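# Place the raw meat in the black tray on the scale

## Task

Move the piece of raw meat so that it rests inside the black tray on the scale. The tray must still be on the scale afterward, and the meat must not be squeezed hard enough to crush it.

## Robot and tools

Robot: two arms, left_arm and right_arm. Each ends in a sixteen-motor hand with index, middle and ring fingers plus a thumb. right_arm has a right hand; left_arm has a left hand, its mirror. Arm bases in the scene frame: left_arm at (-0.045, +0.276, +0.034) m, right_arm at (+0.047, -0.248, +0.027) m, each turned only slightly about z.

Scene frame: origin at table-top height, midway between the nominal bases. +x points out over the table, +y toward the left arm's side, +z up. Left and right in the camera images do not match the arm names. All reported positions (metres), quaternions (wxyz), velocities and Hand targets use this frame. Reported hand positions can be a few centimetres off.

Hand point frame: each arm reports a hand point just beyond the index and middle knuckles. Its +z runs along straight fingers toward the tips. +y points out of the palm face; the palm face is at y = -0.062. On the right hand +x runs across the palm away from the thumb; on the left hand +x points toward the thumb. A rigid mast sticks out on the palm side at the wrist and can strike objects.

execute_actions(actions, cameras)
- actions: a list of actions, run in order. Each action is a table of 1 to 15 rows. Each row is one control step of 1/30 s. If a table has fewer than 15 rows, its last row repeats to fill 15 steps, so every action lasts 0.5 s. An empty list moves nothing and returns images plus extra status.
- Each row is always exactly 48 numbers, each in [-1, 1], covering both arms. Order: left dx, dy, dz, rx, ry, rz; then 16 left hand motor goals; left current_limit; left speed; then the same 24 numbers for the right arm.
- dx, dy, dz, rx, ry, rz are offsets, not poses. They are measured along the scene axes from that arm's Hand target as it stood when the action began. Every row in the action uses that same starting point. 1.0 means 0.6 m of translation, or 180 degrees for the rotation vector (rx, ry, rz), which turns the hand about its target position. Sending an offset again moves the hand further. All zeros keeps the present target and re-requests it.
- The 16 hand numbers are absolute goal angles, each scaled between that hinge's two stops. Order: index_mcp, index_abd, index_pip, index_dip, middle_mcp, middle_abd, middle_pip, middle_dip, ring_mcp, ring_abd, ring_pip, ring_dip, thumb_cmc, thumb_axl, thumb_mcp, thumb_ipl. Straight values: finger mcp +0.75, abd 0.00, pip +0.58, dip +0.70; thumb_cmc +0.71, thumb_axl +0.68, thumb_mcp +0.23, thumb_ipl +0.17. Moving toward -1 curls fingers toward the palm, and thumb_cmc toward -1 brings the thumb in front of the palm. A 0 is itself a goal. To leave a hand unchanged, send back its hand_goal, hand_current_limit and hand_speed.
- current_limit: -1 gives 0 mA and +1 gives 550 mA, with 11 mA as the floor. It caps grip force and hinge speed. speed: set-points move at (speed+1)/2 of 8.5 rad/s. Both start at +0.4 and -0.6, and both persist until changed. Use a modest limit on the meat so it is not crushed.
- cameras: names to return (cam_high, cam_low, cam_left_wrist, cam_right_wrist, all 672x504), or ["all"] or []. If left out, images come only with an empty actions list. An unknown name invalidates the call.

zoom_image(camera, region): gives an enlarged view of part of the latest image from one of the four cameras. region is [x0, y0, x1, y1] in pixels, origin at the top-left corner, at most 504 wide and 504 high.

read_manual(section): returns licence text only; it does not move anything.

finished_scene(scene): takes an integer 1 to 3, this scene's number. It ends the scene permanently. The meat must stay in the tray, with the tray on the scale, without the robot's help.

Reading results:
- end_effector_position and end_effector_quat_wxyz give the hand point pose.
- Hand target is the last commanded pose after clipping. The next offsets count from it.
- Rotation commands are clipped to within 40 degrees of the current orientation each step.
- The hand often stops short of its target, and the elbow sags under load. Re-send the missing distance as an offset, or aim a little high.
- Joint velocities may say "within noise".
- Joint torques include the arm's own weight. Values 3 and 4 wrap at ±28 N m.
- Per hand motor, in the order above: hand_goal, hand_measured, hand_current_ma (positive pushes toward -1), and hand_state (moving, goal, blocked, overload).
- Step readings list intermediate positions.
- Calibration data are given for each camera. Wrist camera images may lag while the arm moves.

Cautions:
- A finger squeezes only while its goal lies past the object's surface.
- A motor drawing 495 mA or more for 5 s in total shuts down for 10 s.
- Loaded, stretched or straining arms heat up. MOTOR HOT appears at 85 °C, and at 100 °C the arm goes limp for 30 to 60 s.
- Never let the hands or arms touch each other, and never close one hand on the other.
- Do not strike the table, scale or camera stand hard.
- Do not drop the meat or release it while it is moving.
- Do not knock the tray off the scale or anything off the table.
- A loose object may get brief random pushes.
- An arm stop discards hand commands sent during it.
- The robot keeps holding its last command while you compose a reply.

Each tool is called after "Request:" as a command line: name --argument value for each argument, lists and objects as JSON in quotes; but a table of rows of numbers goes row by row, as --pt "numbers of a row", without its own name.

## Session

Request:
execute_actions --actions '[]'

Request:
zoom_image --camera "cam_high" --region '[250, 150, 500, 480]'

Scene clock: 0.00 s.
left_arm: end_effector_position=(+0.3454, +0.3132, +0.3205) hand_goal=(+0.754, +0.000, +0.576, +0.696, +0.754, +0.000, +0.576, +0.696, +0.754, +0.000, +0.576, +0.696, +0.714, +0.678, +0.226, +0.168) hand_measured=(+0.754, +0.000, +0.576, +0.696, +0.754, +0.000, +0.576, +0.696, +0.754, +0.000, +0.576, +0.696, +0.714, +0.678, +0.226, +0.168) hand_current_ma=(+0, +0, +0, +0, +0, +0, +0, +0, +0, +0, +0, +0, +0, +0, +0, +0) hand_state=(goal, goal, goal, goal, goal, goal, goal, goal, goal, goal, goal, goal, goal, goal, goal, goal) hand_current_limit=0.40 hand_speed=-0.60 end_effector_quat_wxyz=(-0.297, +0.954, -0.034, -0.016) | right_arm: end_effector_position=(+0.3090, +0.2156, +0.2812) hand_goal=(+0.754, +0.000, +0.576, +0.696, +0.754, +0.000, +0.576, +0.696, +0.754, +0.000, +0.576, +0.696, +0.714, +0.678, +0.226, +0.168) hand_measured=(+0.754, +0.000, +0.576, +0.696, +0.754, +0.000, +0.576, +0.696, +0.754, +0.000, +0.576, +0.696, +0.714, +0.678, +0.226, +0.168) hand_current_ma=(+0, +0, +0, +0, +0, +0, +0, +0, +0, +0, +0, +0, +0, +0, +0, +0) hand_state=(goal, goal, goal, goal, goal, goal, goal, goal, goal, goal, goal, goal, goal, goal, goal, goal) hand_current_limit=0.40 hand_speed=-0.60 end_effector_quat_wxyz=(+0.390, -0.389, +0.781, +0.295)
Joint positions: left_arm=[0.054 1.326 1.426 -1.666 -0.604 1.669] | right_arm=[0.8 1.258 0.827 -0.136 -0.243 -1.537]
Joint velocities: within noise
Joint torques (N m): no reading
Heat: left arm: hottest elbow 37 °C; right arm: hottest elbow 28 °C.
Hand target: left_arm +0.3517, +0.3134, +0.3322; -0.298, +0.954, -0.029, -0.002 | right_arm +0.3140, +0.2211, +0.3022; +0.408, -0.387, +0.770, +0.302
camera_calibration:
cam_left_wrist: T_world_to_cam=[[-0.729563, 0.59179, 0.342817, -0.0680881], [0.452712, 0.0421585, 0.890659, -0.50444], [0.51263, 0.804989, -0.298668, -0.209486], [0, 0, 0, 1]] pos_world=[0.286081, 0.230194, 0.41006]
cam_right_wrist: T_world_to_cam=[[-0.172757, 0.612967, 0.770991, -0.26215], [0.351748, -0.69275, 0.62958, -0.184949], [0.920015, 0.379959, -0.0959321, -0.21315], [0, 0, 0, 1]] pos_world=[0.215868, 0.113554, 0.298108]

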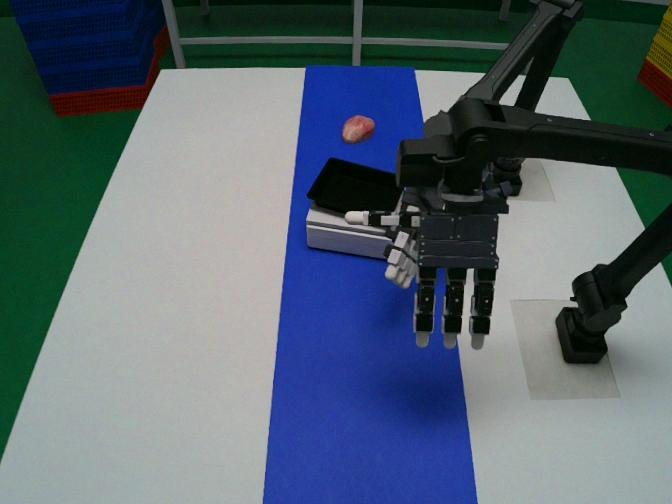

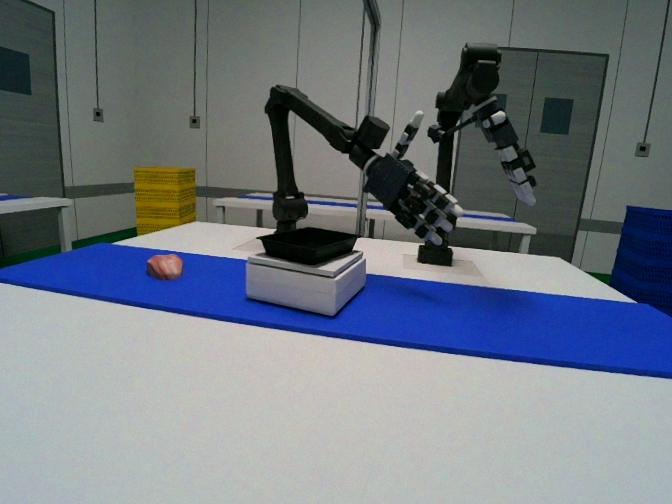

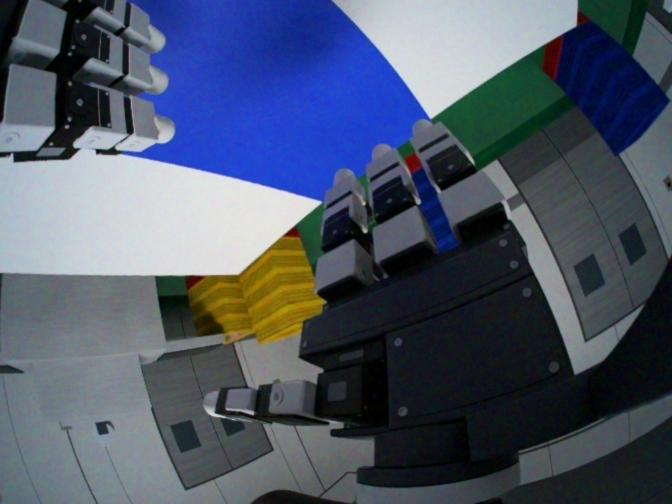

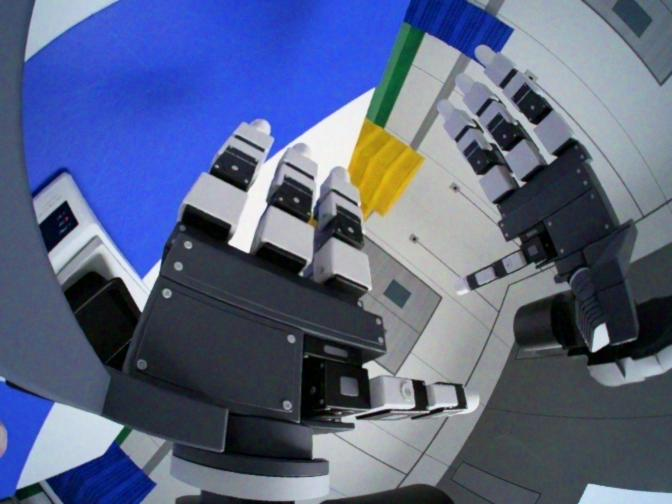

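Scaled by 1.527 from the camera's 672x504 image, which has a finer 960x720 frame.

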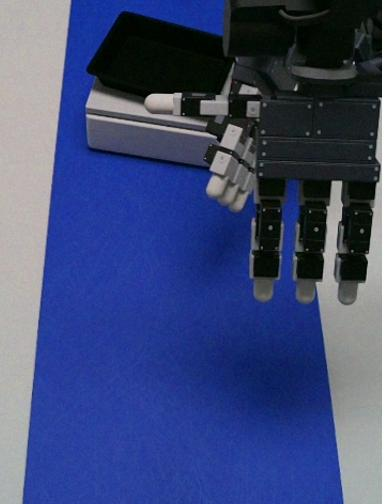

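Request:
zoom_image --camera "cam_high" --region '[290, 90, 430, 230]'

Request:
zoom_image --camera "cam_low" --region '[120, 200, 380, 330]'

Scaled by 3.600 from the camera's 672x504 image, which has a finer 960x720 frame.

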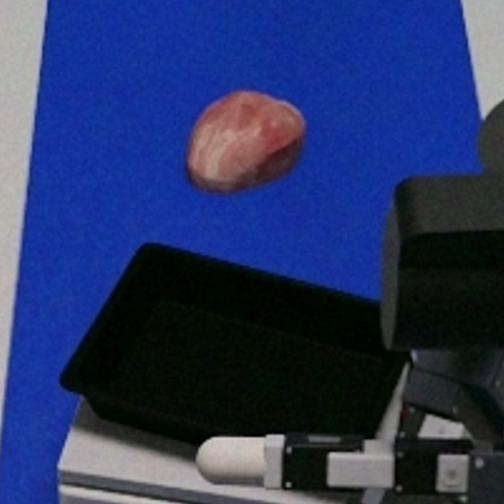

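Scaled by 1.938 from the camera's 672x504 image, which has a finer 960x720 frame.

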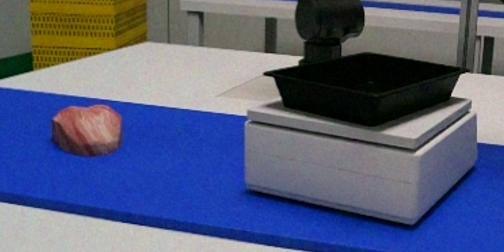

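Request:
execute_actions --actions '[[[0,0.05,0,0,0,0,0.754,0,0.576,0.696,0.754,0,0.576,0.696,0.754,0,0.576,0.696,0.714,0.678,0.226,0.168,0.4,-0.6,0.015,-0.08,0,-0.03,0.0066,-0.024,0.98,0,-0.474,0.188,0.98,0,-0.474,0.188,0.98,0,-0.474,0.188,-0.8,0.678,0.09,0.168,0.4,-0.6]],[[0,0.05,0,0,0,0,0.754,0,0.576,0.696,0.754,0,0.576,0.696,0.754,0,0.576,0.696,0.714,0.678,0.226,0.168,0.4,-0.6,0.0244,-0.09,0,-0.0404,0.0089,-0.0322,0.98,0,-0.474,0.188,0.98,0,-0.474,0.188,0.98,0,-0.474,0.188,-0.8,0.678,0.09,0.168,0.4,-0.6]],[[0,0.05,0,0,0,0,0.754,0,0.576,0.696,0.754,0,0.576,0.696,0.754,0,0.576,0.696,0.714,0.678,0.226,0.168,0.4,-0.6,0.0244,-0.09,0,-0.0404,0.0089,-0.0322,0.98,0,-0.474,0.188,0.98,0,-0.474,0.188,0.98,0,-0.474,0.188,-0.8,0.678,0.09,0.168,0.4,-0.6]],[[0,0.03,0,0,0,0,0.754,0,0.576,0.696,0.754,0,0.576,0.696,0.754,0,0.576,0.696,0.714,0.678,0.226,0.168,0.4,-0.6,0.0244,-0.09,0,-0.0404,0.0089,-0.0322,0.98,0,-0.474,0.188,0.98,0,-0.474,0.188,0.98,0,-0.474,0.188,-0.8,0.678,0.09,0.168,0.4,-0.6]],[[0,0,0,0,0,0,0.754,0,0.576,0.696,0.754,0,0.576,0.696,0.754,0,0.576,0.696,0.714,0.678,0.226,0.168,0.4,-0.6,0.0244,-0.09,0,-0.0404,0.0089,-0.0322,0.98,0,-0.474,0.188,0.98,0,-0.474,0.188,0.98,0,-0.474,0.188,-0.8,0.678,0.09,0.168,0.4,-0.6]],[[0,0,0,0,0,0,0.754,0,0.576,0.696,0.754,0,0.576,0.696,0.754,0,0.576,0.696,0.714,0.678,0.226,0.168,0.4,-0.6,0.0244,-0.09,0,-0.0404,0.0089,-0.0322,0.98,0,-0.474,0.188,0.98,0,-0.474,0.188,0.98,0,-0.474,0.188,-0.8,0.678,0.09,0.168,0.4,-0.6]],[[0,0,0,0,0,0,0.754,0,0.576,0.696,0.754,0,0.576,0.696,0.754,0,0.576,0.696,0.714,0.678,0.226,0.168,0.4,-0.6,0.0244,-0.09,0,-0.0404,0.0089,-0.0322,0.98,0,-0.474,0.188,0.98,0,-0.474,0.188,0.98,0,-0.474,0.188,-0.8,0.678,0.09,0.168,0.4,-0.6]],[[0,0,0,0,0,0,0.754,0,0.576,0.696,0.754,0,0.576,0.696,0.754,0,0.576,0.696,0.714,0.678,0.226,0.168,0.4,-0.6,0.0244,-0.09,0,-0.0404,0.0089,-0.0322,0.98,0,-0.474,0.188,0.98,0,-0.474,0.188,0.98,0,-0.474,0.188,-0.8,0.678,0.09,0.168,0.4,-0.6]],[[0,0,0,0,0,0,0.754,0,0.576,0.696,0.754,0,0.576,0.696,0.754,0,0.576,0.696,0.714,0.678,0.226,0.168,0.4,-0.6,0.0244,-0.09,-0.02,-0.0404,0.0089,-0.0322,0.98,0,-0.474,0.188,0.98,0,-0.474,0.188,0.98,0,-0.474,0.188,-0.8,0.678,0.09,0.168,0.4,-0.6]],[[0,0,0,0,0,0,0.754,0,0.576,0.696,0.754,0,0.576,0.696,0.754,0,0.576,0.696,0.714,0.678,0.226,0.168,0.4,-0.6,0.0244,-0.09,-0.05,-0.0404,0.0089,-0.0322,0.98,0,-0.474,0.188,0.98,0,-0.474,0.188,0.98,0,-0.474,0.188,-0.8,0.678,0.09,0.168,0.4,-0.6]],[[0,0,0,0,0,0,0.754,0,0.576,0.696,0.754,0,0.576,0.696,0.754,0,0.576,0.696,0.714,0.678,0.226,0.168,0.4,-0.6,0.0244,-0.09,-0.06,-0.0404,0.0089,-0.0322,0.98,0,-0.474,0.188,0.98,0,-0.474,0.188,0.98,0,-0.474,0.188,-0.8,0.678,0.09,0.168,0.4,-0.6]],[[0,0,0,0,0,0,0.754,0,0.576,0.696,0.754,0,0.576,0.696,0.754,0,0.576,0.696,0.714,0.678,0.226,0.168,0.4,-0.6,0.0244,-0.09,-0.06,-0.0404,0.0089,-0.0322,0.98,0,-0.474,0.188,0.98,0,-0.474,0.188,0.98,0,-0.474,0.188,-0.8,0.678,0.09,0.168,0.4,-0.6]],[[0,0,0,0,0,0,0.754,0,0.576,0.696,0.754,0,0.576,0.696,0.754,0,0.576,0.696,0.714,0.678,0.226,0.168,0.4,-0.6,0.01,-0.005,-0.05,-0.0104,0.0023,-0.0082,0.98,0,-0.474,0.188,0.98,0,-0.474,0.188,0.98,0,-0.474,0.188,-0.8,0.678,0.09,0.168,0.4,-0.6]]]' --cameras '["cam_high","cam_low","cam_right_wrist"]'

Request:
zoom_image --camera "cam_high" --region '[280, 60, 460, 240]'

Request:
zoom_image --camera "cam_low" --region '[90, 150, 270, 310]'

Scene clock: 157.40 s.
left_arm: end_effector_position=(+0.3415, +0.4158, +0.3216) hand_goal=(+0.754, +0.000, +0.576, +0.696, +0.754, +0.000, +0.576, +0.696, +0.754, +0.000, +0.576, +0.696, +0.714, +0.678, +0.226, +0.168) hand_measured=(+0.746, +0.000, +0.576, +0.696, +0.748, +0.000, +0.576, +0.696, +0.748, +0.000, +0.576, +0.696, +0.708, +0.678, +0.224, +0.168) hand_current_ma=(-30, +0, +0, +0, -24, +0, +1, +0, -21, +0, +1, +0, -23, -2, -9, -1) hand_state=(goal, goal, goal, goal, goal, goal, goal, goal, goal, goal, goal, goal, goal, goal, goal, goal) hand_current_limit=0.40 hand_speed=-0.60 end_effector_quat_wxyz=(-0.294, +0.955, -0.034, -0.017) | right_arm: end_effector_position=(+0.4857, -0.4271, +0.1594) hand_goal=(+0.980, +0.000, -0.474, +0.188, +0.980, +0.000, -0.474, +0.188, +0.980, +0.000, -0.474, +0.188, -0.800, +0.678, +0.090, +0.168) hand_measured=(+0.970, +0.000, -0.474, +0.192, +0.970, +0.000, -0.474, +0.192, +0.970, +0.000, -0.474, +0.192, -0.800, +0.678, +0.090, +0.168) hand_current_ma=(-2, +0, +0, +0, -2, +0, +0, +0, -2, +0, +0, +0, +0, +0, +0, +0) hand_state=(goal, goal, goal, goal, goal, goal, goal, goal, goal, goal, goal, goal, goal, goal, goal, goal) hand_current_limit=0.40 hand_speed=-0.60 end_effector_quat_wxyz=(+0.013, -0.041, +0.875, -0.482)
Joint positions: left_arm=[0.324 1.326 1.426 -1.489 -0.573 1.991] | right_arm=[-0.216 1.434 1.034 -0.778 0.952 -2.061]
Joint torques (N m): left_arm=[1.73 -9.93 12.15 0.5 -0.39 0.23] | right_arm=[0.67 -10.34 7.72 1.26 1.17 0.25]
Heat: left arm: hottest elbow 45 °C; right arm: hottest elbow 39 °C.
Hand target: left_arm +0.3518, +0.4214, +0.3323; -0.298, +0.954, -0.029, -0.001 | right_arm +0.4901, -0.4239, +0.1581; +0.021, -0.038, +0.874, -0.484
Off the commanded pose: left_arm 0.016 m, 2 deg | right_arm 0.006 m, 1 deg.
Step readings (end_effector_position of left_arm | right_arm):
0: (+0.3454, +0.3132, +0.3205) | (+0.3090, +0.2156, +0.2812)
1: (+0.3456, +0.3150, +0.3205) | (+0.3103, +0.2130, +0.2790)
2: (+0.3471, +0.3173, +0.3205) | (+0.3096, +0.2068, +0.2764)
4: (+0.3489, +0.3287, +0.3206) | (+0.3119, +0.1922, +0.2761)
8: (+0.3469, +0.3428, +0.3206) | (+0.3222, +0.1743, +0.2922)
15: (+0.3460, +0.3431, +0.3205) | (+0.3224, +0.1717, +0.2942)
16: (+0.3463, +0.3442, +0.3205) | (+0.3229, +0.1684, +0.2903)
17: (+0.3479, +0.3468, +0.3207) | (+0.3228, +0.1595, +0.2846)
19: (+0.3496, +0.3586, +0.3211) | (+0.3259, +0.1397, +0.2784)
23: (+0.3468, +0.3729, +0.3211) | (+0.3361, +0.1177, +0.2851)
30: (+0.3457, +0.3728, +0.3209) | (+0.3353, +0.1156, +0.2847)
31: (+0.3460, +0.3737, +0.3209) | (+0.3355, +0.1119, +0.2814)
32: (+0.3475, +0.3760, +0.3210) | (+0.3356, +0.1022, +0.2753)
34: (+0.3483, +0.3876, +0.3214) | (+0.3379, +0.0813, +0.2684)
38: (+0.3444, +0.4015, +0.3215) | (+0.3457, +0.0599, +0.2695)
45: (+0.3434, +0.4015, +0.3213) | (+0.3443, +0.0585, +0.2687)
46: (+0.3436, +0.4018, +0.3213) | (+0.3451, +0.0545, +0.2664)
47: (+0.3445, +0.4029, +0.3214) | (+0.3453, +0.0445, +0.2621)
49: (+0.3449, +0.4088, +0.3217) | (+0.3489, +0.0248, +0.2584)
53: (+0.3426, +0.4155, +0.3217) | (+0.3559, +0.0045, +0.2599)
60: (+0.3417, +0.4158, +0.3217) | (+0.3558, +0.0045, +0.2624)
61: (+0.3416, +0.4158, +0.3216) | (+0.3568, +0.0000, +0.2610)
62: (+0.3416, +0.4158, +0.3216) | (+0.3570, -0.0106, +0.2581)
64: (+0.3416, +0.4158, +0.3216) | (+0.3620, -0.0297, +0.2583)
68: (+0.3415, +0.4158, +0.3216) | (+0.3717, -0.0476, +0.2643)
75: (+0.3415, +0.4158, +0.3216) | (+0.3707, -0.0479, +0.2650)
76: (+0.3415, +0.4158, +0.3216) | (+0.3717, -0.0528, +0.2641)
77: (+0.3415, +0.4158, +0.3216) | (+0.3718, -0.0642, +0.2619)
79: (+0.3415, +0.4158, +0.3216) | (+0.3762, -0.0832, +0.2637)
83: (+0.3415, +0.4158, +0.3216) | (+0.3848, -0.1009, +0.2712)
90: (+0.3415, +0.4158, +0.3216) | (+0.3839, -0.1011, +0.2718)
91: (+0.3415, +0.4158, +0.3216) | (+0.3847, -0.1062, +0.2710)
92: (+0.3415, +0.4158, +0.3216) | (+0.3854, -0.1182, +0.2690)
94: (+0.3415, +0.4158, +0.3216) | (+0.3902, -0.1369, +0.2708)
98: (+0.3415, +0.4158, +0.3216) | (+0.3980, -0.1540, +0.2760)
105: (+0.3415, +0.4158, +0.3216) | (+0.3969, -0.1541, +0.2758)
106: (+0.3415, +0.4158, +0.3216) | (+0.3976, -0.1592, +0.2749)
107: (+0.3415, +0.4158, +0.3216) | (+0.3987, -0.1719, +0.2736)
109: (+0.3415, +0.4158, +0.3216) | (+0.4049, -0.1903, +0.2750)
113: (+0.3415, +0.4158, +0.3216) | (+0.4124, -0.2065, +0.2756)
120: (+0.3415, +0.4158, +0.3216) | (+0.4116, -0.2067, +0.2748)
121: (+0.3415, +0.4158, +0.3216) | (+0.4123, -0.2123, +0.2738)
122: (+0.3415, +0.4158, +0.3216) | (+0.4141, -0.2256, +0.2726)
124: (+0.3415, +0.4158, +0.3216) | (+0.4180, -0.2436, +0.2700)
128: (+0.3415, +0.4158, +0.3216) | (+0.4208, -0.2591, +0.2617)
135: (+0.3415, +0.4158, +0.3216) | (+0.4206, -0.2592, +0.2604)
136: (+0.3415, +0.4158, +0.3216) | (+0.4221, -0.2653, +0.2603)
137: (+0.3415, +0.4158, +0.3216) | (+0.4265, -0.2791, +0.2604)
139: (+0.3415, +0.4158, +0.3216) | (+0.4355, -0.2968, +0.2580)
143: (+0.3415, +0.4158, +0.3216) | (+0.4422, -0.3117, +0.2456)
150: (+0.3415, +0.4158, +0.3216) | (+0.4428, -0.3120, +0.2432)
151: (+0.3415, +0.4158, +0.3216) | (+0.4441, -0.3180, +0.2433)
152: (+0.3415, +0.4158, +0.3216) | (+0.4491, -0.3323, +0.2447)
154: (+0.3415, +0.4158, +0.3216) | (+0.4593, -0.3502, +0.2415)
158: (+0.3415, +0.4158, +0.3216) | (+0.4664, -0.3654, +0.2247)
165: (+0.3415, +0.4158, +0.3216) | (+0.4676, -0.3659, +0.2209)
166: (+0.3415, +0.4158, +0.3216) | (+0.4680, -0.3722, +0.2208)
167: (+0.3415, +0.4158, +0.3216) | (+0.4715, -0.3862, +0.2224)
169: (+0.3415, +0.4158, +0.3216) | (+0.4794, -0.4040, +0.2164)
173: (+0.3415, +0.4158, +0.3216) | (+0.4840, -0.4191, +0.1917)
180: (+0.3415, +0.4158, +0.3216) | (+0.4830, -0.4195, +0.1840)
181: (+0.3415, +0.4158, +0.3216) | (+0.4829, -0.4215, +0.1833)
182: (+0.3415, +0.4158, +0.3216) | (+0.4844, -0.4254, +0.1833)
184: (+0.3415, +0.4158, +0.3216) | (+0.4862, -0.4272, +0.1773)
The list stops here: 2 later lines are left out.
camera_calibration:
cam_right_wrist: T_world_to_cam=[[0.771808, 0.380399, -0.509519, -0.0977683], [0.391705, 0.346775, 0.852241, -0.226606], [0.50088, -0.857347, 0.118639, -0.502386], [0, 0, 0, 1]] pos_world=[0.415856, -0.314948, 0.20291]
Images, in order (width x height): cam_high 672x504, cam_low 672x504, cam_right_wrist 672x504.

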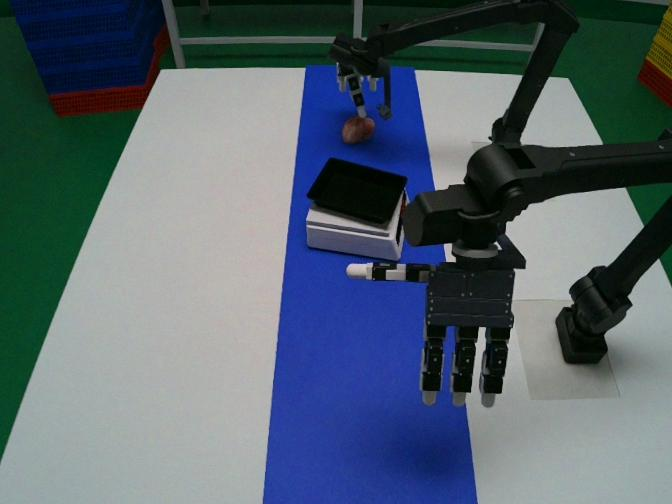

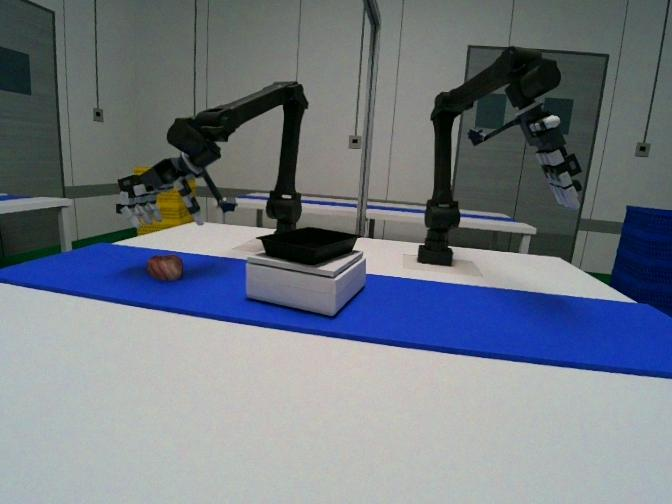

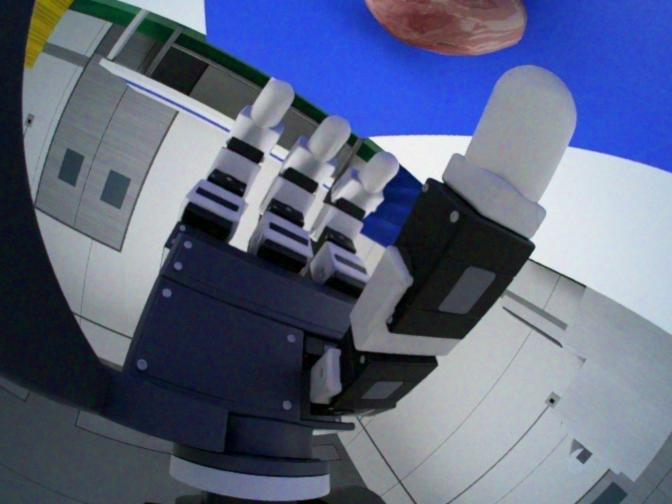

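Scaled by 2.800 from the camera's 672x504 image, which has a finer 960x720 frame.

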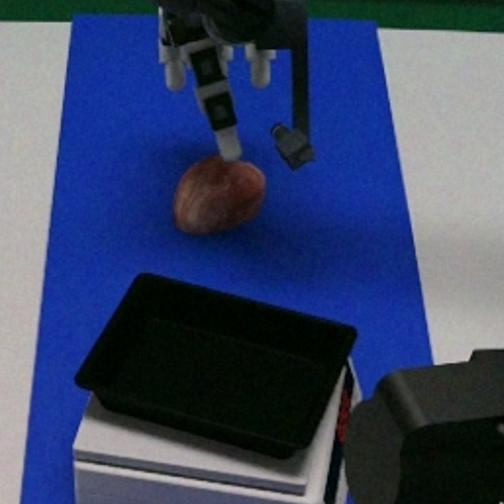

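Scaled by 2.800 from the camera's 672x504 image, which has a finer 960x720 frame.

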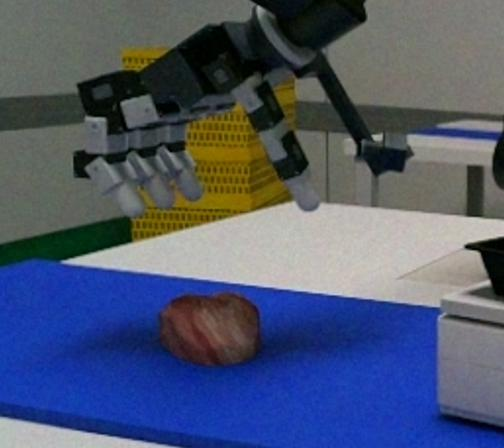

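Request:
execute_actions --actions '[[[0,0,0,0,0,0,0.754,0,0.576,0.696,0.754,0,0.576,0.696,0.754,0,0.576,0.696,0.714,0.678,0.226,0.168,0.4,-0.6,-0.003,-0.01,-0.07,0,0,0,0.98,0,-0.474,0.188,0.98,0,-0.474,0.188,0.98,0,-0.474,0.188,-0.8,0.678,0.09,0.168,0.4,-0.6]],[[0,0,0,0,0,0,0.754,0,0.576,0.696,0.754,0,0.576,0.696,0.754,0,0.576,0.696,0.714,0.678,0.226,0.168,0.4,-0.6,0,0,-0.07,0,0,0,0.98,0,-0.474,0.188,0.98,0,-0.474,0.188,0.98,0,-0.474,0.188,-0.8,0.678,0.09,0.168,0.4,-0.6]]]' --cameras '["cam_high","cam_low","cam_right_wrist"]'

Request:
zoom_image --camera "cam_low" --region '[90, 180, 250, 310]'

Request:
zoom_image --camera "cam_high" --region '[300, 70, 420, 190]'

Scene clock: 190.37 s.
left_arm: end_effector_position=(+0.3415, +0.4158, +0.3216) hand_goal=(+0.754, +0.000, +0.576, +0.696, +0.754, +0.000, +0.576, +0.696, +0.754, +0.000, +0.576, +0.696, +0.714, +0.678, +0.226, +0.168) hand_measured=(+0.746, +0.000, +0.576, +0.696, +0.748, +0.000, +0.576, +0.696, +0.748, +0.000, +0.576, +0.696, +0.708, +0.678, +0.224, +0.168) hand_current_ma=(-30, +0, +0, +0, -24, +0, +1, +0, -21, +0, +1, +0, -23, -2, -9, -1) hand_state=(goal, goal, goal, goal, goal, goal, goal, goal, goal, goal, goal, goal, goal, goal, goal, goal) hand_current_limit=0.40 hand_speed=-0.60 end_effector_quat_wxyz=(-0.294, +0.955, -0.034, -0.017) | right_arm: end_effector_position=(+0.4873, -0.4274, +0.0731) hand_goal=(+0.980, +0.000, -0.474, +0.188, +0.980, +0.000, -0.474, +0.188, +0.980, +0.000, -0.474, +0.188, -0.800, +0.678, +0.090, +0.168) hand_measured=(+0.970, +0.000, -0.474, +0.192, +0.970, +0.000, -0.474, +0.190, +0.970, +0.000, -0.474, +0.192, -0.800, +0.678, +0.090, +0.168) hand_current_ma=(-2, +0, +0, +0, -2, +0, +0, +0, -2, +0, +0, +0, +0, +0, +0, +0) hand_state=(goal, goal, goal, goal, goal, goal, goal, goal, goal, goal, goal, goal, goal, goal, goal, goal) hand_current_limit=0.40 hand_speed=-0.60 end_effector_quat_wxyz=(+0.018, -0.039, +0.875, -0.483)
Joint positions: left_arm=[0.324 1.326 1.426 -1.489 -0.573 1.991] | right_arm=[-0.216 1.556 0.906 -0.516 0.952 -2.062]
Joint torques (N m): left_arm=[1.79 -9.93 12.16 0.5 -0.39 0.23] | right_arm=[-0.62 -11.46 6.91 1.31 0.93 -0.01]
Heat: left arm: hottest elbow 46 °C; right arm: hottest elbow 36 °C.
Hand target: left_arm +0.3518, +0.4214, +0.3323; -0.298, +0.954, -0.029, -0.001 | right_arm +0.4883, -0.4299, +0.0742; +0.021, -0.038, +0.874, -0.484
Off the commanded pose: left_arm 0.016 m, 2 deg | right_arm 0.003 m, 0 deg.
Step readings (end_effector_position of left_arm | right_arm):
0: (+0.3415, +0.4158, +0.3216) | (+0.4857, -0.4271, +0.1594)
1: (+0.3415, +0.4158, +0.3216) | (+0.4863, -0.4275, +0.1572)
2: (+0.3415, +0.4158, +0.3216) | (+0.4904, -0.4284, +0.1540)
4: (+0.3415, +0.4158, +0.3216) | (+0.4899, -0.4283, +0.1411)
8: (+0.3415, +0.4158, +0.3216) | (+0.4852, -0.4270, +0.1176)
15: (+0.3415, +0.4158, +0.3216) | (+0.4869, -0.4272, +0.1144)
16: (+0.3415, +0.4158, +0.3216) | (+0.4874, -0.4275, +0.1125)
17: (+0.3415, +0.4158, +0.3216) | (+0.4913, -0.4284, +0.1100)
19: (+0.3415, +0.4158, +0.3216) | (+0.4918, -0.4285, +0.0992)
23: (+0.3415, +0.4158, +0.3216) | (+0.4867, -0.4273, +0.0767)
30: (+0.3415, +0.4158, +0.3216) | (+0.4873, -0.4274, +0.0731)
camera_calibration:
cam_right_wrist: T_world_to_cam=[[0.777404, 0.379716, -0.501457, -0.146416], [0.381929, 0.348476, 0.855976, -0.148365], [0.499774, -0.85696, 0.125882, -0.492958], [0, 0, 0, 1]] pos_world=[0.416857, -0.315147, 0.11563]
Images, in order (width x height): cam_high 672x504, cam_low 672x504, cam_right_wrist 672x504.

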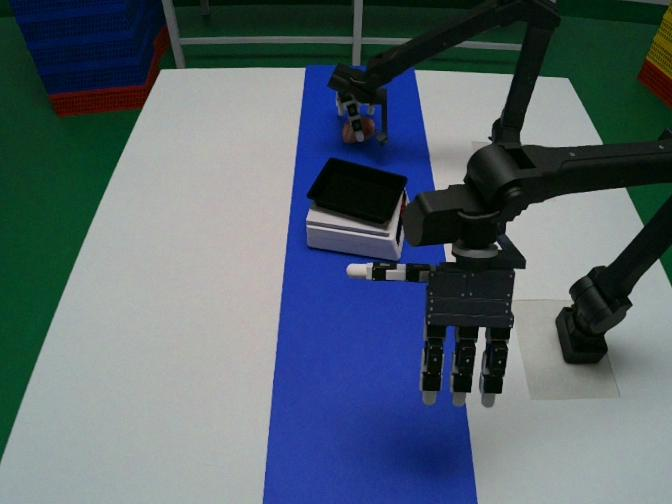

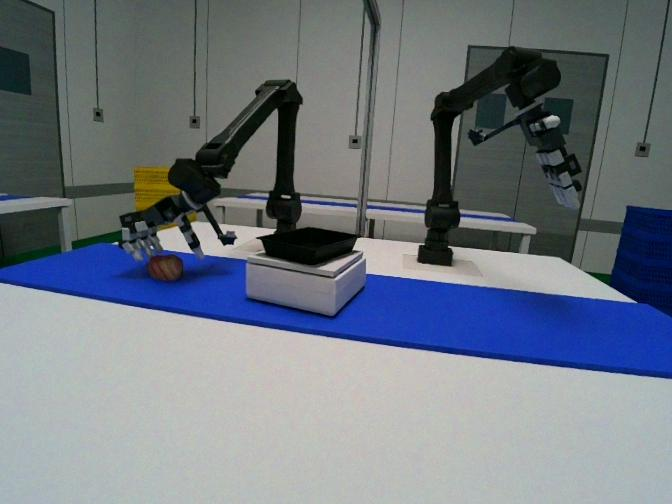

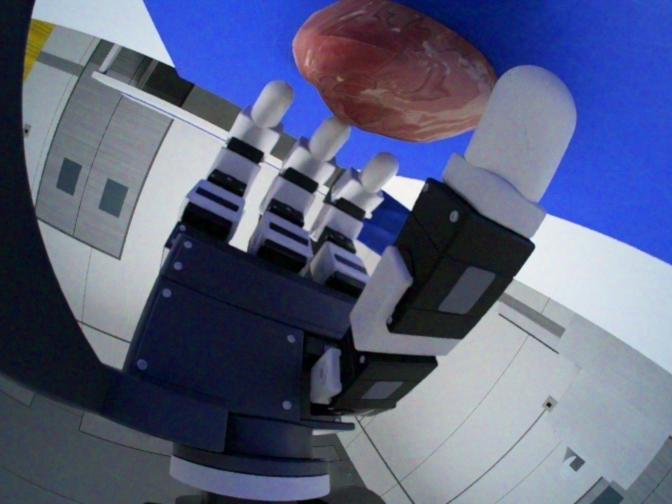

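Scaled by 3.150 from the camera's 672x504 image, which has a finer 960x720 frame.

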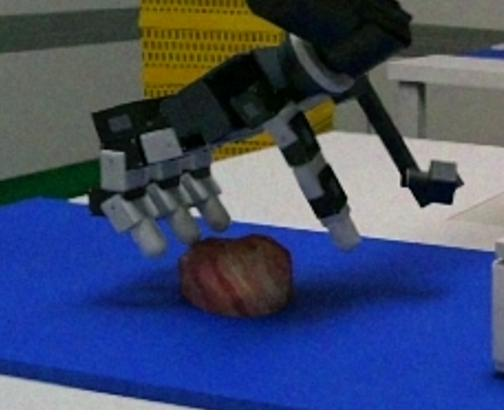

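Scaled by 4.200 from the camera's 672x504 image, which has a finer 960x720 frame.

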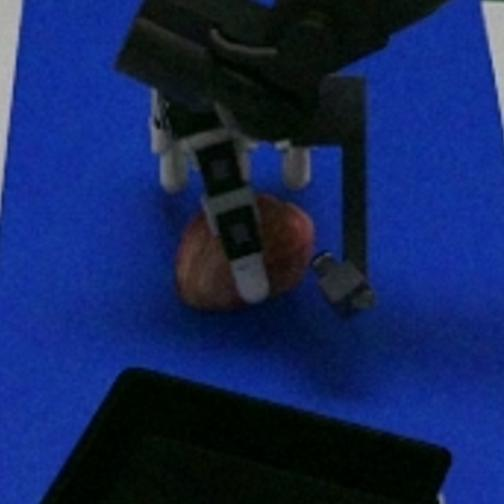

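Request:
execute_actions --actions '[[[0,0,0,0,0,0,0.754,0,0.576,0.696,0.754,0,0.576,0.696,0.754,0,0.576,0.696,0.714,0.678,0.226,0.168,0.4,-0.6,-0.0145,-0.012,-0.015,0,0,0,0.98,0,-0.474,0.188,0.98,0,-0.474,0.188,0.98,0,-0.474,0.188,-0.8,0.678,0.12,0.168,0.4,-0.6]],[[0,0,0,0,0,0,0.754,0,0.576,0.696,0.754,0,0.576,0.696,0.754,0,0.576,0.696,0.714,0.678,0.226,0.168,0.4,-0.6,0,0,-0.035,0,0,0,0.98,0,-0.474,0.188,0.98,0,-0.474,0.188,0.98,0,-0.474,0.188,-0.8,0.678,0.12,0.168,0.4,-0.6]]]' --cameras '["cam_low","cam_right_wrist"]'

Request:
zoom_image --camera "cam_low" --region '[90, 180, 250, 310]'

Scene clock: 262.80 s.
left_arm: end_effector_position=(+0.3415, +0.4158, +0.3216) hand_goal=(+0.754, +0.000, +0.576, +0.696, +0.754, +0.000, +0.576, +0.696, +0.754, +0.000, +0.576, +0.696, +0.714, +0.678, +0.226, +0.168) hand_measured=(+0.746, +0.000, +0.576, +0.696, +0.748, +0.000, +0.576, +0.696, +0.748, +0.000, +0.576, +0.696, +0.708, +0.678, +0.224, +0.168) hand_current_ma=(-30, +0, +0, +0, -24, +0, +1, +0, -21, +0, +1, +0, -23, -2, -9, -1) hand_state=(goal, goal, goal, goal, goal, goal, goal, goal, goal, goal, goal, goal, goal, goal, goal, goal) hand_current_limit=0.40 hand_speed=-0.60 end_effector_quat_wxyz=(-0.294, +0.955, -0.034, -0.017) | right_arm: end_effector_position=(+0.4884, -0.4333, +0.0592) hand_goal=(+0.980, +0.000, -0.474, +0.188, +0.980, +0.000, -0.474, +0.188, +0.980, +0.000, -0.474, +0.188, -0.800, +0.678, +0.120, +0.168) hand_measured=(+0.970, +0.000, -0.474, +0.192, +0.982, +0.000, -0.488, +0.176, +0.970, +0.000, -0.474, +0.192, -0.800, +0.678, +0.114, +0.168) hand_current_ma=(-2, +0, +0, +0, +0, +0, -3, -3, -2, +0, +0, +0, +0, +0, -1, +0) hand_state=(goal, goal, goal, goal, goal, goal, goal, goal, goal, goal, goal, goal, goal, goal, goal, goal) hand_current_limit=0.40 hand_speed=-0.60 end_effector_quat_wxyz=(+0.036, -0.032, +0.871, -0.488)
Joint positions: left_arm=[0.324 1.326 1.426 -1.489 -0.573 1.991] | right_arm=[-0.229 1.569 0.86 -0.391 0.947 -2.092]
Joint torques (N m): left_arm=[1.73 -9.88 12.16 0.51 -0.39 0.22] | right_arm=[-1.26 -9.41 5.75 1.25 0.71 -0.01]
Heat: left arm: hottest elbow 47 °C; right arm: hottest elbow 34 °C.
Hand target: left_arm +0.3518, +0.4214, +0.3323; -0.298, +0.954, -0.029, -0.001 | right_arm +0.4797, -0.4370, +0.0443; +0.021, -0.038, +0.874, -0.484
Off the commanded pose: left_arm 0.016 m, 2 deg | right_arm 0.018 m, 2 deg.
Step readings (end_effector_position of left_arm | right_arm):
0: (+0.3415, +0.4158, +0.3216) | (+0.4873, -0.4274, +0.0731)
1: (+0.3415, +0.4158, +0.3216) | (+0.4872, -0.4277, +0.0724)
2: (+0.3415, +0.4158, +0.3216) | (+0.4882, -0.4282, +0.0712)
4: (+0.3415, +0.4158, +0.3216) | (+0.4863, -0.4298, +0.0684)
8: (+0.3415, +0.4158, +0.3216) | (+0.4845, -0.4323, +0.0668)
15: (+0.3415, +0.4158, +0.3216) | (+0.4848, -0.4325, +0.0669)
16: (+0.3415, +0.4158, +0.3216) | (+0.4851, -0.4326, +0.0663)
17: (+0.3415, +0.4158, +0.3216) | (+0.4869, -0.4330, +0.0653)
19: (+0.3415, +0.4158, +0.3216) | (+0.4872, -0.4330, +0.0618)
23: (+0.3415, +0.4158, +0.3216) | (+0.4881, -0.4332, +0.0591)
30: (+0.3415, +0.4158, +0.3216) | (+0.4884, -0.4333, +0.0592)
camera_calibration:
cam_right_wrist: T_world_to_cam=[[0.794426, 0.378585, -0.474931, -0.162395], [0.346324, 0.360016, 0.866284, -0.112951], [0.498945, -0.852679, 0.154893, -0.496297], [0, 0, 0, 1]] pos_world=[0.415754, -0.321038, 0.0975942]
Images, in order (width x height): cam_low 672x504, cam_right_wrist 672x504.

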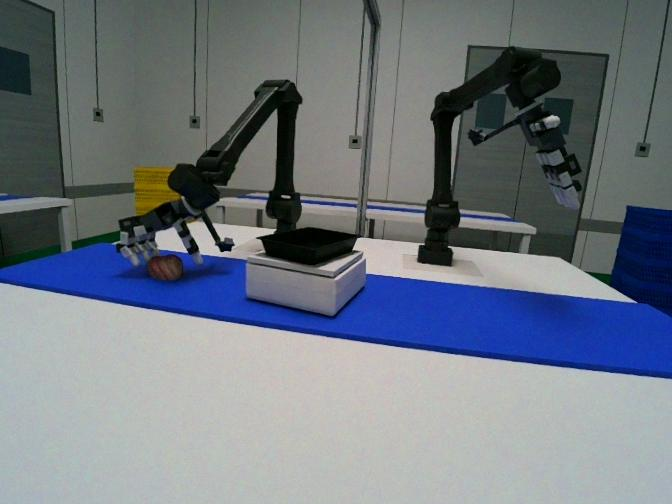

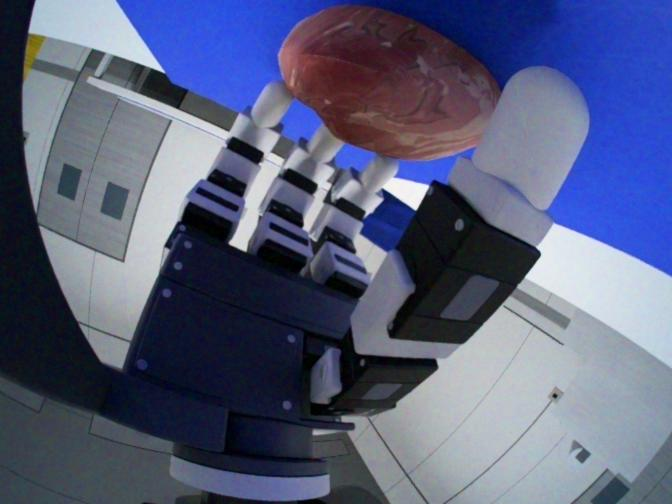

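Scaled by 3.150 from the camera's 672x504 image, which has a finer 960x720 frame.

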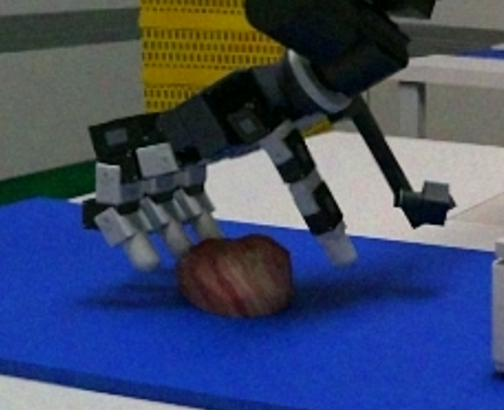

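Request:
execute_actions --actions '[[[0,0,0,0,0,0,0.754,0,0.576,0.696,0.754,0,0.576,0.696,0.754,0,0.576,0.696,0.714,0.678,0.226,0.168,0.4,-0.6,0,-0.005,0.06,0,0,0,0.98,0,-0.474,0.188,0.98,0,-0.474,0.188,0.98,0,-0.474,0.188,-0.8,0.678,0.12,0.168,0.4,-0.6]],[[0,0,0,0,0,0,0.754,0,0.576,0.696,0.754,0,0.576,0.696,0.754,0,0.576,0.696,0.714,0.678,0.226,0.168,0.4,-0.6,0.005,-0.028,0.01,0,0,0,0.98,0,-0.474,0.188,0.98,0,-0.474,0.188,0.98,0,-0.474,0.188,-0.8,0.678,0.12,0.168,0.4,-0.6]],[[0,0,0,0,0,0,0.754,0,0.576,0.696,0.754,0,0.576,0.696,0.754,0,0.576,0.696,0.714,0.678,0.226,0.168,0.4,-0.6,0,0,-0.03,0,0,0,0.98,0,-0.474,0.188,0.98,0,-0.474,0.188,0.98,0,-0.474,0.188,-0.8,0.678,0.12,0.168,0.4,-0.6]]]' --cameras '["cam_low","cam_right_wrist","cam_high"]'

Request:
zoom_image --camera "cam_low" --region '[90, 180, 250, 310]'

Request:
zoom_image --camera "cam_high" --region '[300, 70, 420, 190]'

Scene clock: 279.53 s.
left_arm: end_effector_position=(+0.3415, +0.4158, +0.3216) hand_goal=(+0.754, +0.000, +0.576, +0.696, +0.754, +0.000, +0.576, +0.696, +0.754, +0.000, +0.576, +0.696, +0.714, +0.678, +0.226, +0.168) hand_measured=(+0.746, +0.000, +0.576, +0.696, +0.748, +0.000, +0.576, +0.696, +0.748, +0.000, +0.576, +0.696, +0.708, +0.678, +0.224, +0.168) hand_current_ma=(-30, +0, +0, +0, -24, +0, +1, +0, -21, +0, +1, +0, -23, -2, -9, -1) hand_state=(goal, goal, goal, goal, goal, goal, goal, goal, goal, goal, goal, goal, goal, goal, goal, goal) hand_current_limit=0.40 hand_speed=-0.60 end_effector_quat_wxyz=(-0.294, +0.955, -0.034, -0.017) | right_arm: end_effector_position=(+0.4666, -0.4502, +0.0597) hand_goal=(+0.980, +0.000, -0.474, +0.188, +0.980, +0.000, -0.474, +0.188, +0.980, +0.000, -0.474, +0.188, -0.800, +0.678, +0.120, +0.168) hand_measured=(+0.970, +0.000, -0.474, +0.192, +0.974, +0.000, -0.476, +0.186, +0.970, +0.000, -0.474, +0.192, -0.798, +0.678, +0.114, +0.168) hand_current_ma=(-2, +0, +0, +0, -1, +0, +0, +0, -2, +0, +0, +0, +0, +0, -1, +0) hand_state=(goal, goal, goal, goal, goal, goal, goal, goal, goal, goal, goal, goal, goal, goal, goal, goal) hand_current_limit=0.40 hand_speed=-0.60 end_effector_quat_wxyz=(+0.001, -0.027, +0.877, -0.480)
Joint positions: left_arm=[0.324 1.326 1.426 -1.489 -0.573 1.991] | right_arm=[-0.277 1.558 0.866 -0.464 0.941 -2.099]
Joint torques (N m): left_arm=[1.79 -9.99 12.15 0.51 -0.4 0.22] | right_arm=[-0.62 -10.23 9.73 1.29 0.85 -0.03]
Heat: left arm: hottest elbow 47 °C; right arm: hottest elbow 33 °C.
Hand target: left_arm +0.3518, +0.4214, +0.3323; -0.298, +0.954, -0.029, -0.001 | right_arm +0.4827, -0.4569, +0.0683; +0.021, -0.038, +0.874, -0.484
Off the commanded pose: left_arm 0.016 m, 2 deg | right_arm 0.019 m, 3 deg.
joint sent to its limit (right arm) — joint 6 (wrist roll), lower limit. The joint targets still meet the commanded pose.
Step readings (end_effector_position of left_arm | right_arm):
0: (+0.3415, +0.4158, +0.3216) | (+0.4884, -0.4333, +0.0592)
1: (+0.3415, +0.4158, +0.3216) | (+0.4863, -0.4333, +0.0589)
2: (+0.3415, +0.4158, +0.3216) | (+0.4819, -0.4331, +0.0595)
4: (+0.3415, +0.4158, +0.3216) | (+0.4770, -0.4326, +0.0628)
8: (+0.3415, +0.4158, +0.3216) | (+0.4739, -0.4326, +0.0671)
15: (+0.3415, +0.4158, +0.3216) | (+0.4734, -0.4324, +0.0669)
16: (+0.3415, +0.4158, +0.3216) | (+0.4729, -0.4329, +0.0669)
17: (+0.3415, +0.4158, +0.3216) | (+0.4718, -0.4339, +0.0670)
19: (+0.3415, +0.4158, +0.3216) | (+0.4686, -0.4393, +0.0673)
23: (+0.3415, +0.4158, +0.3216) | (+0.4624, -0.4481, +0.0667)
30: (+0.3415, +0.4158, +0.3216) | (+0.4617, -0.4490, +0.0666)
31: (+0.3415, +0.4158, +0.3216) | (+0.4623, -0.4491, +0.0665)
32: (+0.3415, +0.4158, +0.3216) | (+0.4641, -0.4496, +0.0661)
34: (+0.3415, +0.4158, +0.3216) | (+0.4664, -0.4502, +0.0642)
38: (+0.3415, +0.4158, +0.3216) | (+0.4664, -0.4501, +0.0599)
45: (+0.3415, +0.4158, +0.3216) | (+0.4666, -0.4502, +0.0597)
camera_calibration:
cam_right_wrist: T_world_to_cam=[[0.780927, 0.35391, -0.514686, -0.140903], [0.411087, 0.329178, 0.850088, -0.142902], [0.470277, -0.875437, 0.111576, -0.494179], [0, 0, 0, 1]] pos_world=[0.401181, -0.335715, 0.104097]
Images, in order (width x height): cam_high 672x504, cam_low 672x504, cam_right_wrist 672x504.

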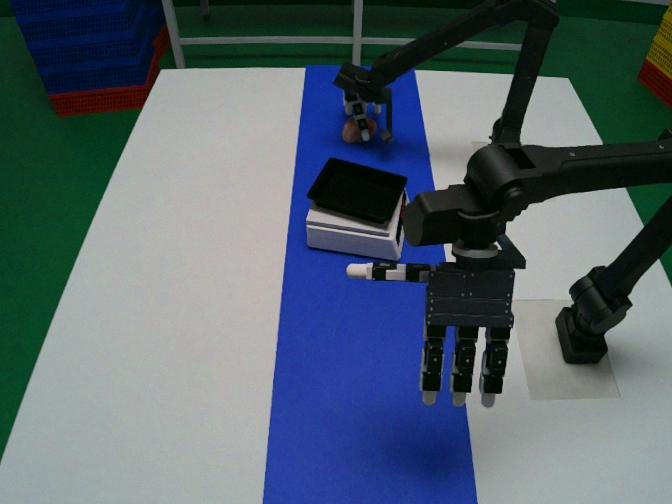

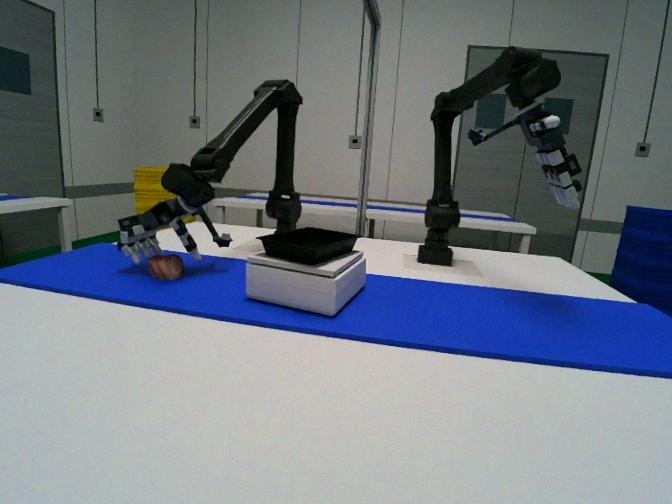

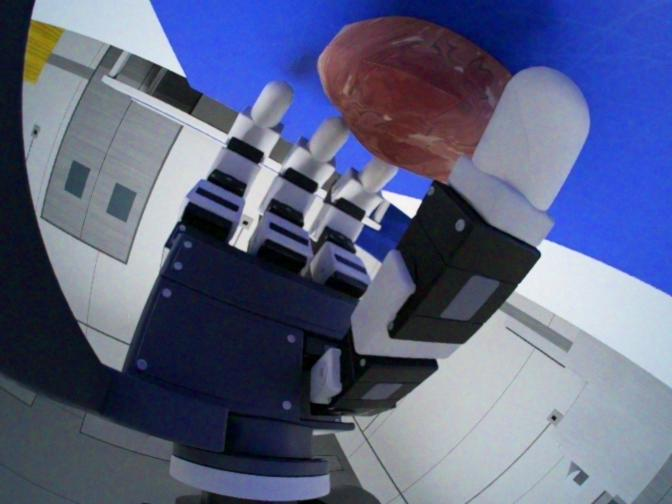

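Scaled by 3.150 from the camera's 672x504 image, which has a finer 960x720 frame.

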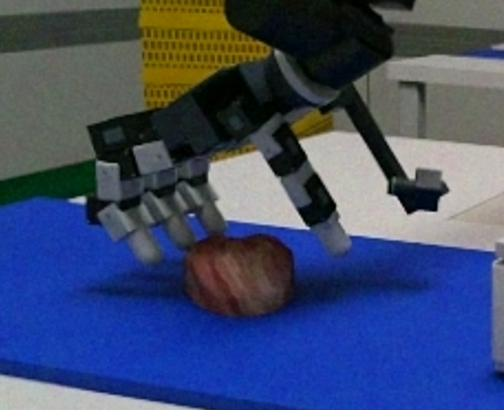

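Scaled by 4.200 from the camera's 672x504 image, which has a finer 960x720 frame.

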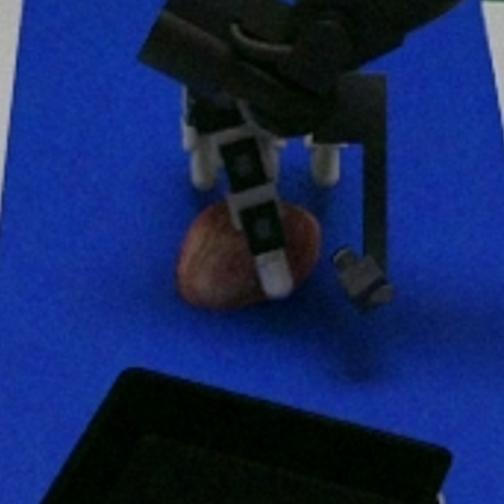

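Request:
execute_actions --actions '[[[0,0,0,0,0,0,0.754,0,0.576,0.696,0.754,0,0.576,0.696,0.754,0,0.576,0.696,0.714,0.678,0.226,0.168,0.4,-0.6,0.02,0.01,0.01,0,0,0,0.98,0,-0.474,0.188,0.98,0,-0.474,0.188,0.98,0,-0.474,0.188,-0.8,0.678,0.12,0.168,0.4,-0.6]],[[0,0,0,0,0,0,0.754,0,0.576,0.696,0.754,0,0.576,0.696,0.754,0,0.576,0.696,0.714,0.678,0.226,0.168,0.4,-0.6,0,0,-0.02,0,0,0,0.98,0,-0.474,0.188,0.98,0,-0.474,0.188,0.98,0,-0.474,0.188,-0.8,0.678,0.12,0.168,0.4,-0.6]]]' --cameras '["cam_low","cam_right_wrist","cam_high"]'

Request:
zoom_image --camera "cam_low" --region '[90, 180, 250, 310]'

Request:
zoom_image --camera "cam_high" --region '[300, 70, 420, 190]'

Scene clock: 308.70 s.
left_arm: end_effector_position=(+0.3415, +0.4158, +0.3216) hand_goal=(+0.754, +0.000, +0.576, +0.696, +0.754, +0.000, +0.576, +0.696, +0.754, +0.000, +0.576, +0.696, +0.714, +0.678, +0.226, +0.168) hand_measured=(+0.746, +0.000, +0.576, +0.696, +0.748, +0.000, +0.576, +0.696, +0.748, +0.000, +0.576, +0.696, +0.708, +0.678, +0.224, +0.168) hand_current_ma=(-30, +0, +0, +0, -24, +0, +1, +0, -21, +0, +1, +0, -23, -2, -9, -1) hand_state=(goal, goal, goal, goal, goal, goal, goal, goal, goal, goal, goal, goal, goal, goal, goal, goal) hand_current_limit=0.40 hand_speed=-0.60 end_effector_quat_wxyz=(-0.294, +0.955, -0.034, -0.017) | right_arm: end_effector_position=(+0.4698, -0.4508, +0.0497) hand_goal=(+0.980, +0.000, -0.474, +0.188, +0.980, +0.000, -0.474, +0.188, +0.980, +0.000, -0.474, +0.188, -0.800, +0.678, +0.120, +0.168) hand_measured=(+0.970, +0.000, -0.474, +0.192, +0.974, +0.000, -0.476, +0.186, +0.970, +0.000, -0.474, +0.192, -0.798, +0.678, +0.114, +0.168) hand_current_ma=(-2, +0, +0, +0, -1, +0, +0, +0, -2, +0, +0, +0, +0, +0, -1, +0) hand_state=(goal, goal, goal, goal, goal, goal, goal, goal, goal, goal, goal, goal, goal, goal, goal, goal) hand_current_limit=0.40 hand_speed=-0.60 end_effector_quat_wxyz=(-0.004, -0.030, +0.877, -0.479)
Joint positions: left_arm=[0.324 1.326 1.426 -1.489 -0.573 1.991] | right_arm=[-0.276 1.589 0.874 -0.452 0.941 -2.099]
Joint torques (N m): left_arm=[1.79 -9.93 12.15 0.51 -0.39 0.22] | right_arm=[0.97 -10.7 10.39 1.31 0.88 -0.03]
Heat: left arm: hottest elbow 48 °C; right arm: hottest elbow 34 °C.
Hand target: left_arm +0.3518, +0.4214, +0.3323; -0.298, +0.954, -0.029, -0.001 | right_arm +0.4946, -0.4508, +0.0622; +0.021, -0.038, +0.874, -0.484
Off the commanded pose: left_arm 0.016 m, 2 deg | right_arm 0.028 m, 3 deg.
joint sent to its limit (right arm) — joint 6 (wrist roll), lower limit. The joint targets still meet the commanded pose.
Step readings (end_effector_position of left_arm | right_arm):
0: (+0.3415, +0.4158, +0.3216) | (+0.4666, -0.4502, +0.0597)
1: (+0.3415, +0.4158, +0.3216) | (+0.4667, -0.4502, +0.0596)
2: (+0.3415, +0.4158, +0.3216) | (+0.4669, -0.4503, +0.0597)
4: (+0.3415, +0.4158, +0.3216) | (+0.4680, -0.4505, +0.0600)
8: (+0.3415, +0.4158, +0.3216) | (+0.4695, -0.4509, +0.0610)
15: (+0.3415, +0.4158, +0.3216) | (+0.4697, -0.4510, +0.0611)
16: (+0.3415, +0.4158, +0.3216) | (+0.4700, -0.4509, +0.0607)
17: (+0.3415, +0.4158, +0.3216) | (+0.4708, -0.4511, +0.0598)
19: (+0.3415, +0.4158, +0.3216) | (+0.4712, -0.4512, +0.0565)
23: (+0.3415, +0.4158, +0.3216) | (+0.4699, -0.4509, +0.0501)
30: (+0.3415, +0.4158, +0.3216) | (+0.4698, -0.4508, +0.0497)
camera_calibration:
cam_right_wrist: T_world_to_cam=[[0.774799, 0.355811, -0.522576, -0.144175], [0.420589, 0.327036, 0.846258, -0.140865], [0.472009, -0.875469, 0.103737, -0.495598], [0, 0, 0, 1]] pos_world=[0.40488, -0.336514, 0.0952779]
Images, in order (width x height): cam_high 672x504, cam_low 672x504, cam_right_wrist 672x504.

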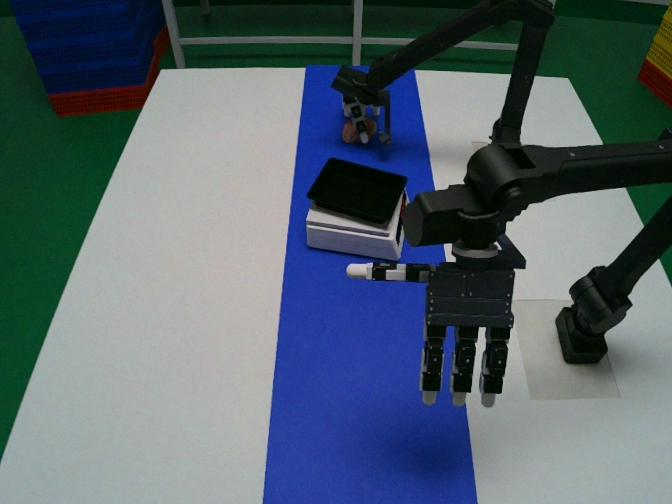

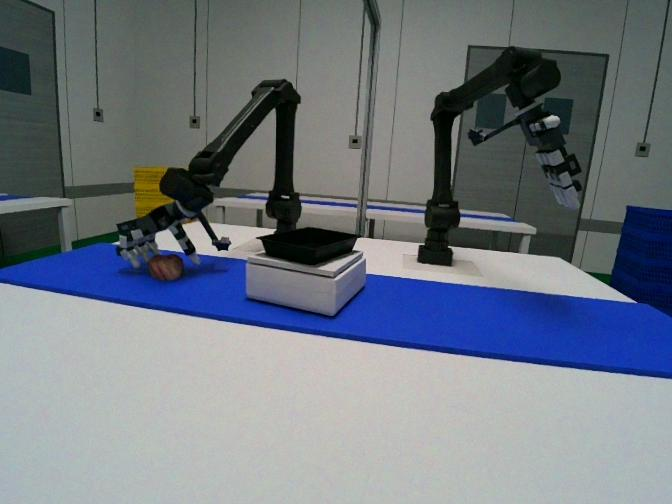

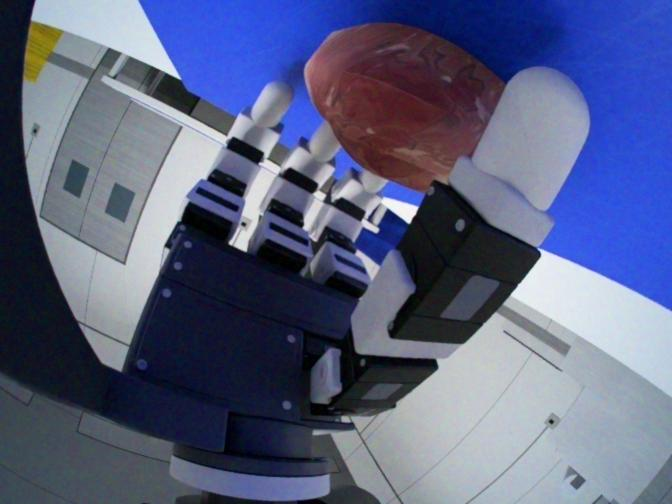

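Scaled by 3.150 from the camera's 672x504 image, which has a finer 960x720 frame.

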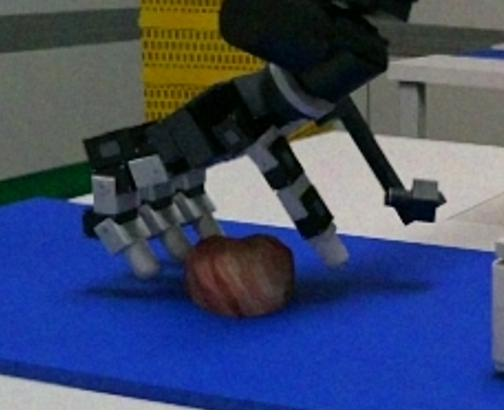

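Scaled by 4.200 from the camera's 672x504 image, which has a finer 960x720 frame.

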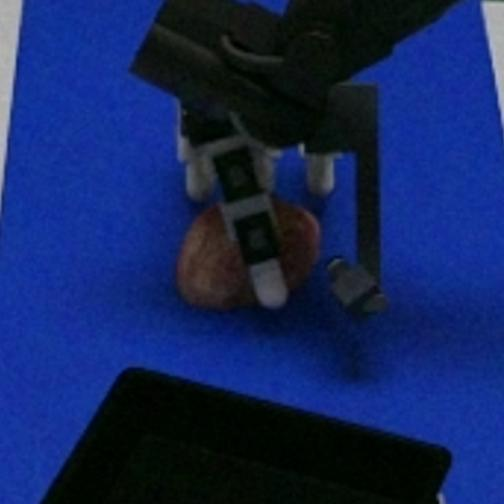

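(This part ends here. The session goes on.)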